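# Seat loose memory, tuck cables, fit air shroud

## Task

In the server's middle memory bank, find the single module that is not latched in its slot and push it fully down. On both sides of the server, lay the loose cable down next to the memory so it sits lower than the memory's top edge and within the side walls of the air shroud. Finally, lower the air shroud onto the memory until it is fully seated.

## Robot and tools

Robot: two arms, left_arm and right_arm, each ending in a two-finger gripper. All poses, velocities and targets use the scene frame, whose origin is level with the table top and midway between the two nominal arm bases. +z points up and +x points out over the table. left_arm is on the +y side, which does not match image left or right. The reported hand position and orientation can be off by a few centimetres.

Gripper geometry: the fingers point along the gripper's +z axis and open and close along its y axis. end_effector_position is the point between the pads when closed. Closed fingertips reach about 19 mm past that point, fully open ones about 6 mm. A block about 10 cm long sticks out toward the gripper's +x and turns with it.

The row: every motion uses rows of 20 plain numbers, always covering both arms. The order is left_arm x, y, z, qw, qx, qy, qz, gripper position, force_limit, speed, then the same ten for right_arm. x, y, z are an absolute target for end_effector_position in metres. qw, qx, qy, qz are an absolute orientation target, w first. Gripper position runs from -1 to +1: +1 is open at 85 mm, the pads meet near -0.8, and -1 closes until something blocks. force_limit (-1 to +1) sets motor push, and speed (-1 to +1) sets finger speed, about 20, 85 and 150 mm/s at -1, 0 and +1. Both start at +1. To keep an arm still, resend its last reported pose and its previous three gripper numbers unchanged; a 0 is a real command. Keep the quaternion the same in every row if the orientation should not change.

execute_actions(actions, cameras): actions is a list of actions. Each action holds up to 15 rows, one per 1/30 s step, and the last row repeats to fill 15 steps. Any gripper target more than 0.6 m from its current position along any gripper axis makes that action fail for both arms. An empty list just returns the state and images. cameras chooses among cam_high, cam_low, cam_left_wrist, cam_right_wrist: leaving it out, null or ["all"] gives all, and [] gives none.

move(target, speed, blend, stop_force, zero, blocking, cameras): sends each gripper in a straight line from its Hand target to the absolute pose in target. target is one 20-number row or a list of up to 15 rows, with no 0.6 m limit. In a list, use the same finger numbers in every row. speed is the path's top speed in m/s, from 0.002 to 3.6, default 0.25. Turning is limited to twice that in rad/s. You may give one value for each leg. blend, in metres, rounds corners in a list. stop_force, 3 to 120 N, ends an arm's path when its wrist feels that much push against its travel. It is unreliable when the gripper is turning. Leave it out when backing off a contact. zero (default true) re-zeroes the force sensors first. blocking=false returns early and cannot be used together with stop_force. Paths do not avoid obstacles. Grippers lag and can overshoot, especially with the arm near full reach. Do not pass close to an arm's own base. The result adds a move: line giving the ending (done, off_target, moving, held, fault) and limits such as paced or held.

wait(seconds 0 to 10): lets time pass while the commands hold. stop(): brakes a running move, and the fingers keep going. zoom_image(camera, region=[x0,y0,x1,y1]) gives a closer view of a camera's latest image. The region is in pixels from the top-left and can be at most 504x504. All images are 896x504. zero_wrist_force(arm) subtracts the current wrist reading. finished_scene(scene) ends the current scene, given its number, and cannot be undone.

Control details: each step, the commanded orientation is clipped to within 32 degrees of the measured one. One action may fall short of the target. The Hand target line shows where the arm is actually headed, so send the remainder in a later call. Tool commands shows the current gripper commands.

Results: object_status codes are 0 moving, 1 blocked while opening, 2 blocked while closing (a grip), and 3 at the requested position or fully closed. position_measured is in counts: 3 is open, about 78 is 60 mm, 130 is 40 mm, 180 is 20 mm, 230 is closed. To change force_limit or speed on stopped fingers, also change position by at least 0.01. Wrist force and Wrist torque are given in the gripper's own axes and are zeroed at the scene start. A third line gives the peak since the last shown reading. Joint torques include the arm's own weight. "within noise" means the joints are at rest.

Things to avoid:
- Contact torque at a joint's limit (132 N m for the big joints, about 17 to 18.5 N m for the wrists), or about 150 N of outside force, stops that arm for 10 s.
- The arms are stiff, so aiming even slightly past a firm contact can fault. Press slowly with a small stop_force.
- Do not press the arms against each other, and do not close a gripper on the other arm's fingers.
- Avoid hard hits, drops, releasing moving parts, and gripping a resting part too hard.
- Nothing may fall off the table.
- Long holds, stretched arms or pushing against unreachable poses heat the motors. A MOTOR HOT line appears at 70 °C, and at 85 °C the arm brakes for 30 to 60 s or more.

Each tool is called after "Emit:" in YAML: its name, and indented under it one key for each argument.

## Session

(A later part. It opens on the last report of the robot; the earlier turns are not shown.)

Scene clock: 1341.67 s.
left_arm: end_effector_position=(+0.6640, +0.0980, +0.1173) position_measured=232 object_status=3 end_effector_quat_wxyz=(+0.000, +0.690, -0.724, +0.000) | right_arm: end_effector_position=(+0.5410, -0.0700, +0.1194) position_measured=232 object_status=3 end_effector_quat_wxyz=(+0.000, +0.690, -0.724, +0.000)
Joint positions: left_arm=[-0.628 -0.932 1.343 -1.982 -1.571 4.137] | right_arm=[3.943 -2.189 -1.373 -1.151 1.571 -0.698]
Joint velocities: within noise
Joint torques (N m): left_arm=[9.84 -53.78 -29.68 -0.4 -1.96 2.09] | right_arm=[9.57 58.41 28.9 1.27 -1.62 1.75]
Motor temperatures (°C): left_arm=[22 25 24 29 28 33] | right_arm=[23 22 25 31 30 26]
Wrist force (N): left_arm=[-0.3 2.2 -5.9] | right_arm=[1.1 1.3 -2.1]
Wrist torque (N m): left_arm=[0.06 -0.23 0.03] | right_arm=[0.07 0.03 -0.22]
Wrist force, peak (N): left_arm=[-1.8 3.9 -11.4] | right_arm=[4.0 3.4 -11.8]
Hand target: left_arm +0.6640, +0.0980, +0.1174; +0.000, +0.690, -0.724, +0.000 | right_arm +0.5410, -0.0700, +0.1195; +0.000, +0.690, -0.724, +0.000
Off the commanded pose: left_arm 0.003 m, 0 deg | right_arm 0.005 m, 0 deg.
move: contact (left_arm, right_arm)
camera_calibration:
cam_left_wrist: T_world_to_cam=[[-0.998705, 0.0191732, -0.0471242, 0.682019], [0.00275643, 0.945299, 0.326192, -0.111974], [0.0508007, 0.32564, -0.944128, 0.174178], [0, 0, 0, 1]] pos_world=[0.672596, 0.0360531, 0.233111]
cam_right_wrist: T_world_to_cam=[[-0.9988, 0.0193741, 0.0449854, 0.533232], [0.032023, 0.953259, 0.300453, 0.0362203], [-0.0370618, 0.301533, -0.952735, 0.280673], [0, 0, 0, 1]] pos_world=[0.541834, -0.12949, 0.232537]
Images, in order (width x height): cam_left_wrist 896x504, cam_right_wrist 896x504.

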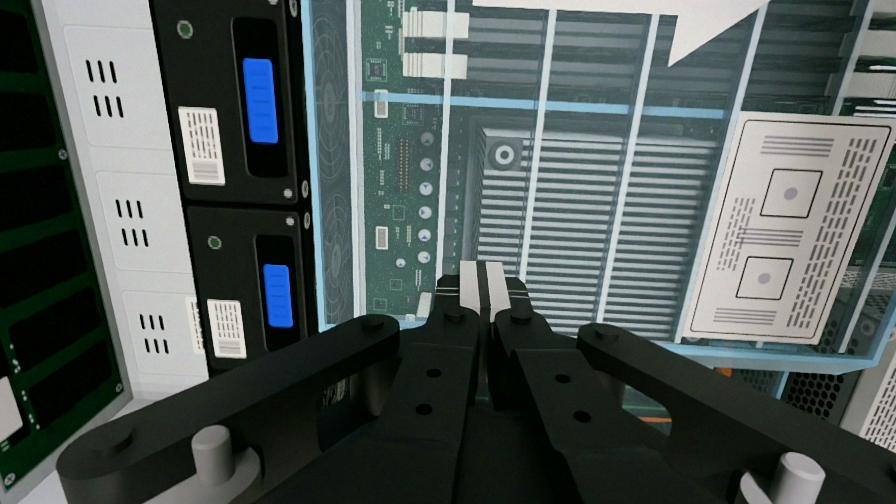

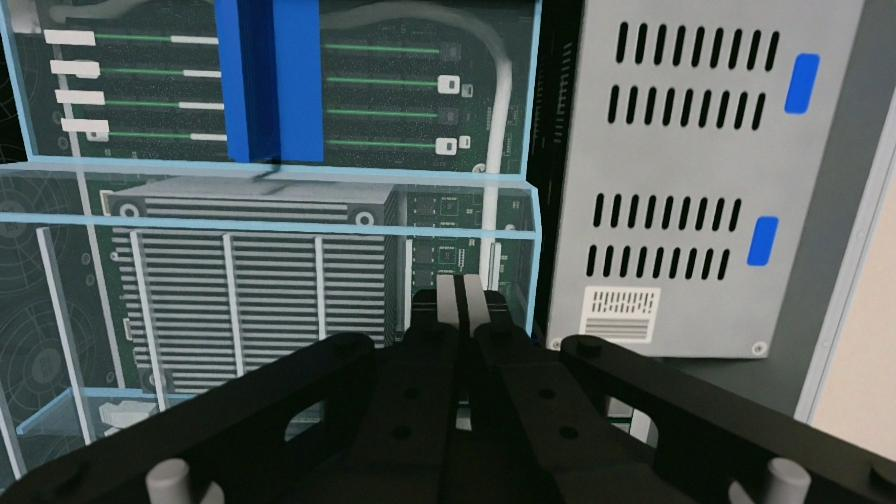

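Emit:
move:
  target:
    - [0.664,0.098,0.180,0,0.69025,-0.72357,0,-1,-0.6,0,0.541,-0.070,0.180,0,0.69025,-0.72357,0,-1,-0.6,0]
    - [0.632,0.235,0.190,0,0.69025,-0.72357,0,-1,-0.6,0,0.595,-0.110,0.190,0,0.69025,-0.72357,0,-1,-0.6,0]
  speed: [0.12,0.2]
  blend: [0.02,0]
  cameras: ["cam_left_wrist","cam_right_wrist"]

Emit:
zoom_image:
  camera: "cam_left_wrist"
  region: [290, 0, 710, 200]

Emit:
zoom_image:
  camera: "cam_right_wrist"
  region: [210, 60, 630, 260]

Scene clock: 1359.90 s.
left_arm: end_effector_position=(+0.6321, +0.2348, +0.1900) position_measured=232 object_status=3 end_effector_quat_wxyz=(+0.000, +0.690, -0.724, +0.000) | right_arm: end_effector_position=(+0.5949, -0.1100, +0.1900) position_measured=232 object_status=3 end_effector_quat_wxyz=(+0.000, +0.690, -0.724, +0.000)
Joint positions: left_arm=[-0.479 -1.17 1.52 -1.921 -1.571 4.286] | right_arm=[3.851 -2.186 -1.187 -1.339 1.571 -0.791]
Joint velocities: within noise
Joint torques (N m): left_arm=[11.16 -48.54 -17.86 -5.39 -1.83 2.27] | right_arm=[-7.2 39.82 32.56 1.01 2.1 -1.63]
Motor temperatures (°C): left_arm=[22 25 24 29 28 33] | right_arm=[23 22 25 31 30 26]
Wrist force (N): left_arm=[0.2 0.4 -0.5] | right_arm=[0.4 0.3 -0.6]
Wrist torque (N m): left_arm=[0.06 -0.26 0.03] | right_arm=[0.12 0.02 -0.19]
Wrist force, peak (N): left_arm=[-0.2 2.0 -6.3] | right_arm=[1.0 1.1 -2.8]
Hand target: left_arm +0.6320, +0.2350, +0.1900; +0.000, +0.690, -0.724, +0.000 | right_arm +0.5950, -0.1100, +0.1900; +0.000, +0.690, -0.724, +0.000
Off the commanded pose: left_arm 0.000 m, 0 deg | right_arm 0.000 m, 0 deg.
move: done
camera_calibration:
cam_left_wrist: T_world_to_cam=[[-0.998705, 0.0192709, -0.0470905, 0.650931], [0.00285973, 0.945298, 0.326196, -0.264951], [0.0508006, 0.325639, -0.944129, 0.199795], [0, 0, 0, 1]] pos_world=[0.640696, 0.172853, 0.305711]
cam_right_wrist: T_world_to_cam=[[-0.9988, 0.0193741, 0.0449854, 0.584671], [0.032023, 0.953259, 0.300453, 0.0514427], [-0.0370618, 0.301533, -0.952735, 0.361899], [0, 0, 0, 1]] pos_world=[0.595734, -0.16949, 0.303037]
Images, in order (width x height): cam_left_wrist 896x504, cam_right_wrist 896x504.

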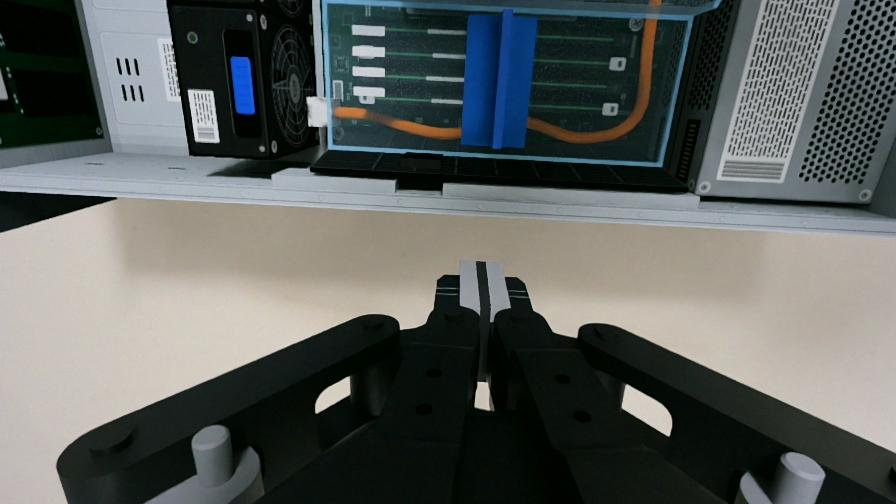

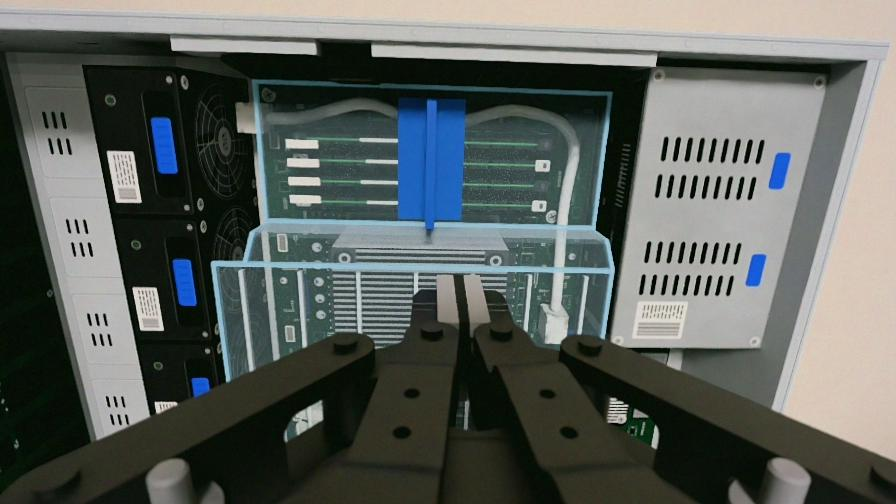

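Scaled by 1.200 from the camera's 896x504 image, which has a finer 1280x720 frame.

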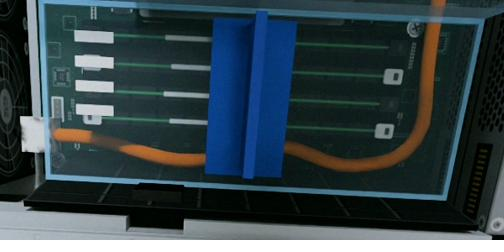

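Scaled by 1.200 from the camera's 896x504 image, which has a finer 1280x720 frame.

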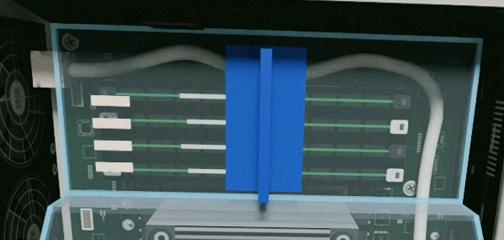

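Emit:
execute_actions:
  actions: []

Scene clock: 1377.77 s.
left_arm: end_effector_position=(+0.6320, +0.2350, +0.1900) position_measured=232 object_status=3 end_effector_quat_wxyz=(+0.000, +0.690, -0.724, +0.000) | right_arm: end_effector_position=(+0.5950, -0.1100, +0.1900) position_measured=232 object_status=3 end_effector_quat_wxyz=(+0.000, +0.690, -0.724, +0.000)
Joint positions: left_arm=[-0.479 -1.171 1.521 -1.921 -1.571 4.286] | right_arm=[3.851 -2.186 -1.187 -1.339 1.571 -0.791]
Joint velocities: within noise
Joint torques (N m): left_arm=[10.48 -48.94 -23.81 -5.04 -1.9 2.18] | right_arm=[-7.48 40.33 27.96 1.31 2.02 -1.57]
Motor temperatures (°C): left_arm=[22 25 24 29 28 33] | right_arm=[23 22 25 31 30 26]
Wrist force (N): left_arm=[0.0 0.6 -0.6] | right_arm=[0.3 0.0 -0.4]
Wrist torque (N m): left_arm=[0.08 -0.22 0.03] | right_arm=[0.08 0.04 -0.20]
Wrist force, peak (N): left_arm=[0.4 1.0 -0.7] | right_arm=[0.5 0.2 -0.7]
Hand target: left_arm +0.6320, +0.2350, +0.1900; +0.000, +0.690, -0.724, +0.000 | right_arm +0.5950, -0.1100, +0.1900; +0.000, +0.690, -0.724, +0.000
Tool commands: left_gripper/position=-1.0 left_gripper/force_limit=-0.6 left_gripper/speed=+0.0 right_gripper/position=-1.0 right_gripper/force_limit=-0.6 right_gripper/speed=+0.0
Off the commanded pose: left_arm 0.000 m, 0 deg | right_arm 0.000 m, 0 deg.
camera_calibration:
cam_left_wrist: T_world_to_cam=[[-0.998705, 0.0192709, -0.0470905, 0.650832], [0.00285973, 0.945298, 0.326196, -0.265173], [0.0508006, 0.325639, -0.944129, 0.199829], [0, 0, 0, 1]] pos_world=[0.640596, 0.173053, 0.305811]
cam_right_wrist: T_world_to_cam=[[-0.9988, 0.0193741, 0.0449854, 0.584766], [0.032023, 0.953259, 0.300453, 0.0514094], [-0.0370618, 0.301533, -0.952735, 0.361998], [0, 0, 0, 1]] pos_world=[0.595834, -0.16949, 0.303137]

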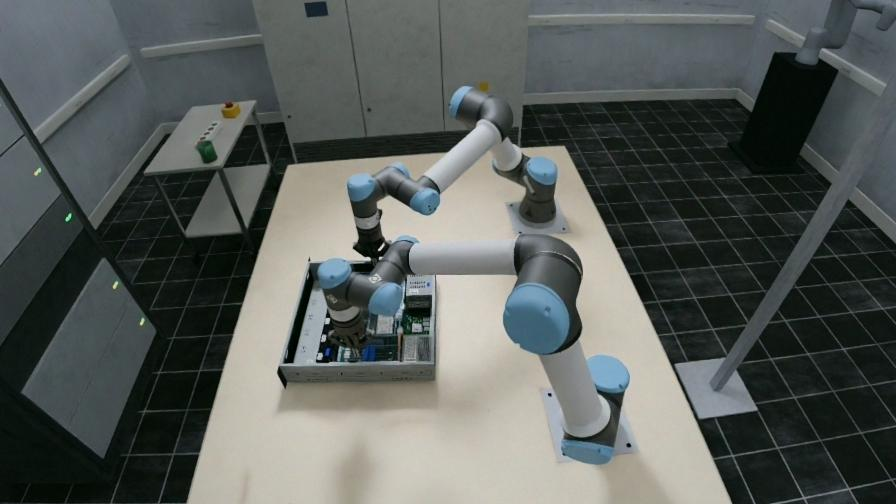

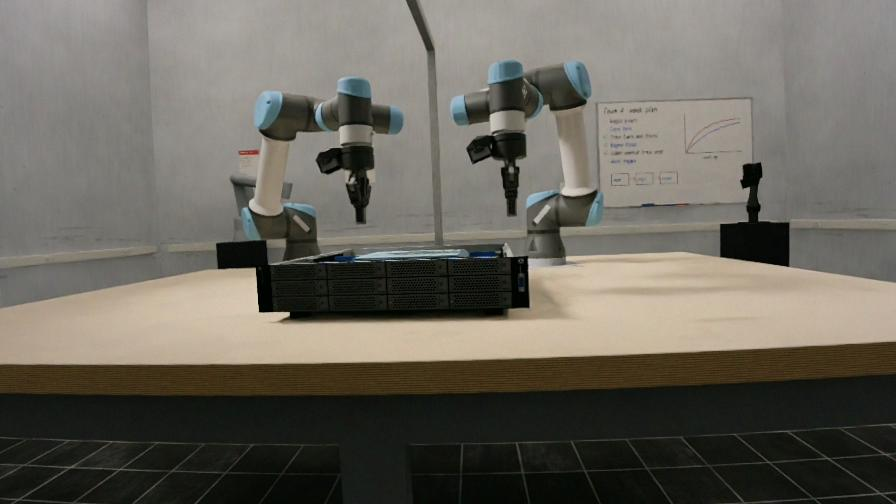

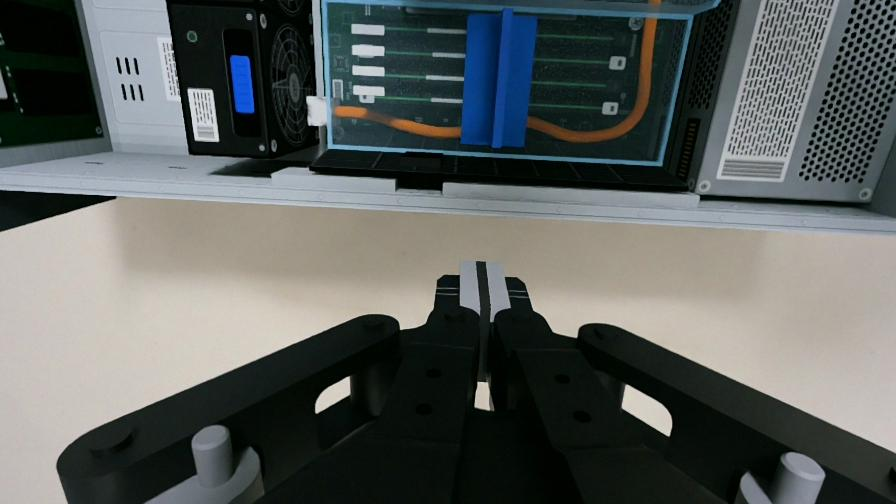

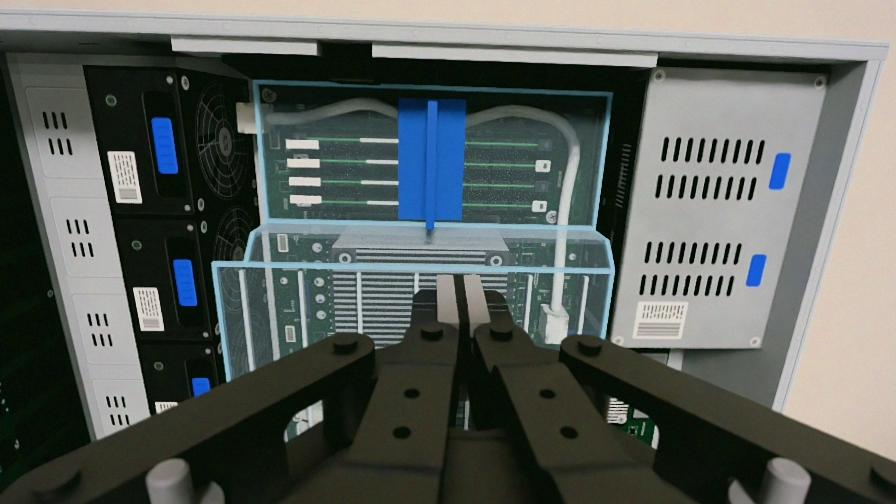

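Emit:
finished_scene:
  scene: 2

The scene is finished: the task was done.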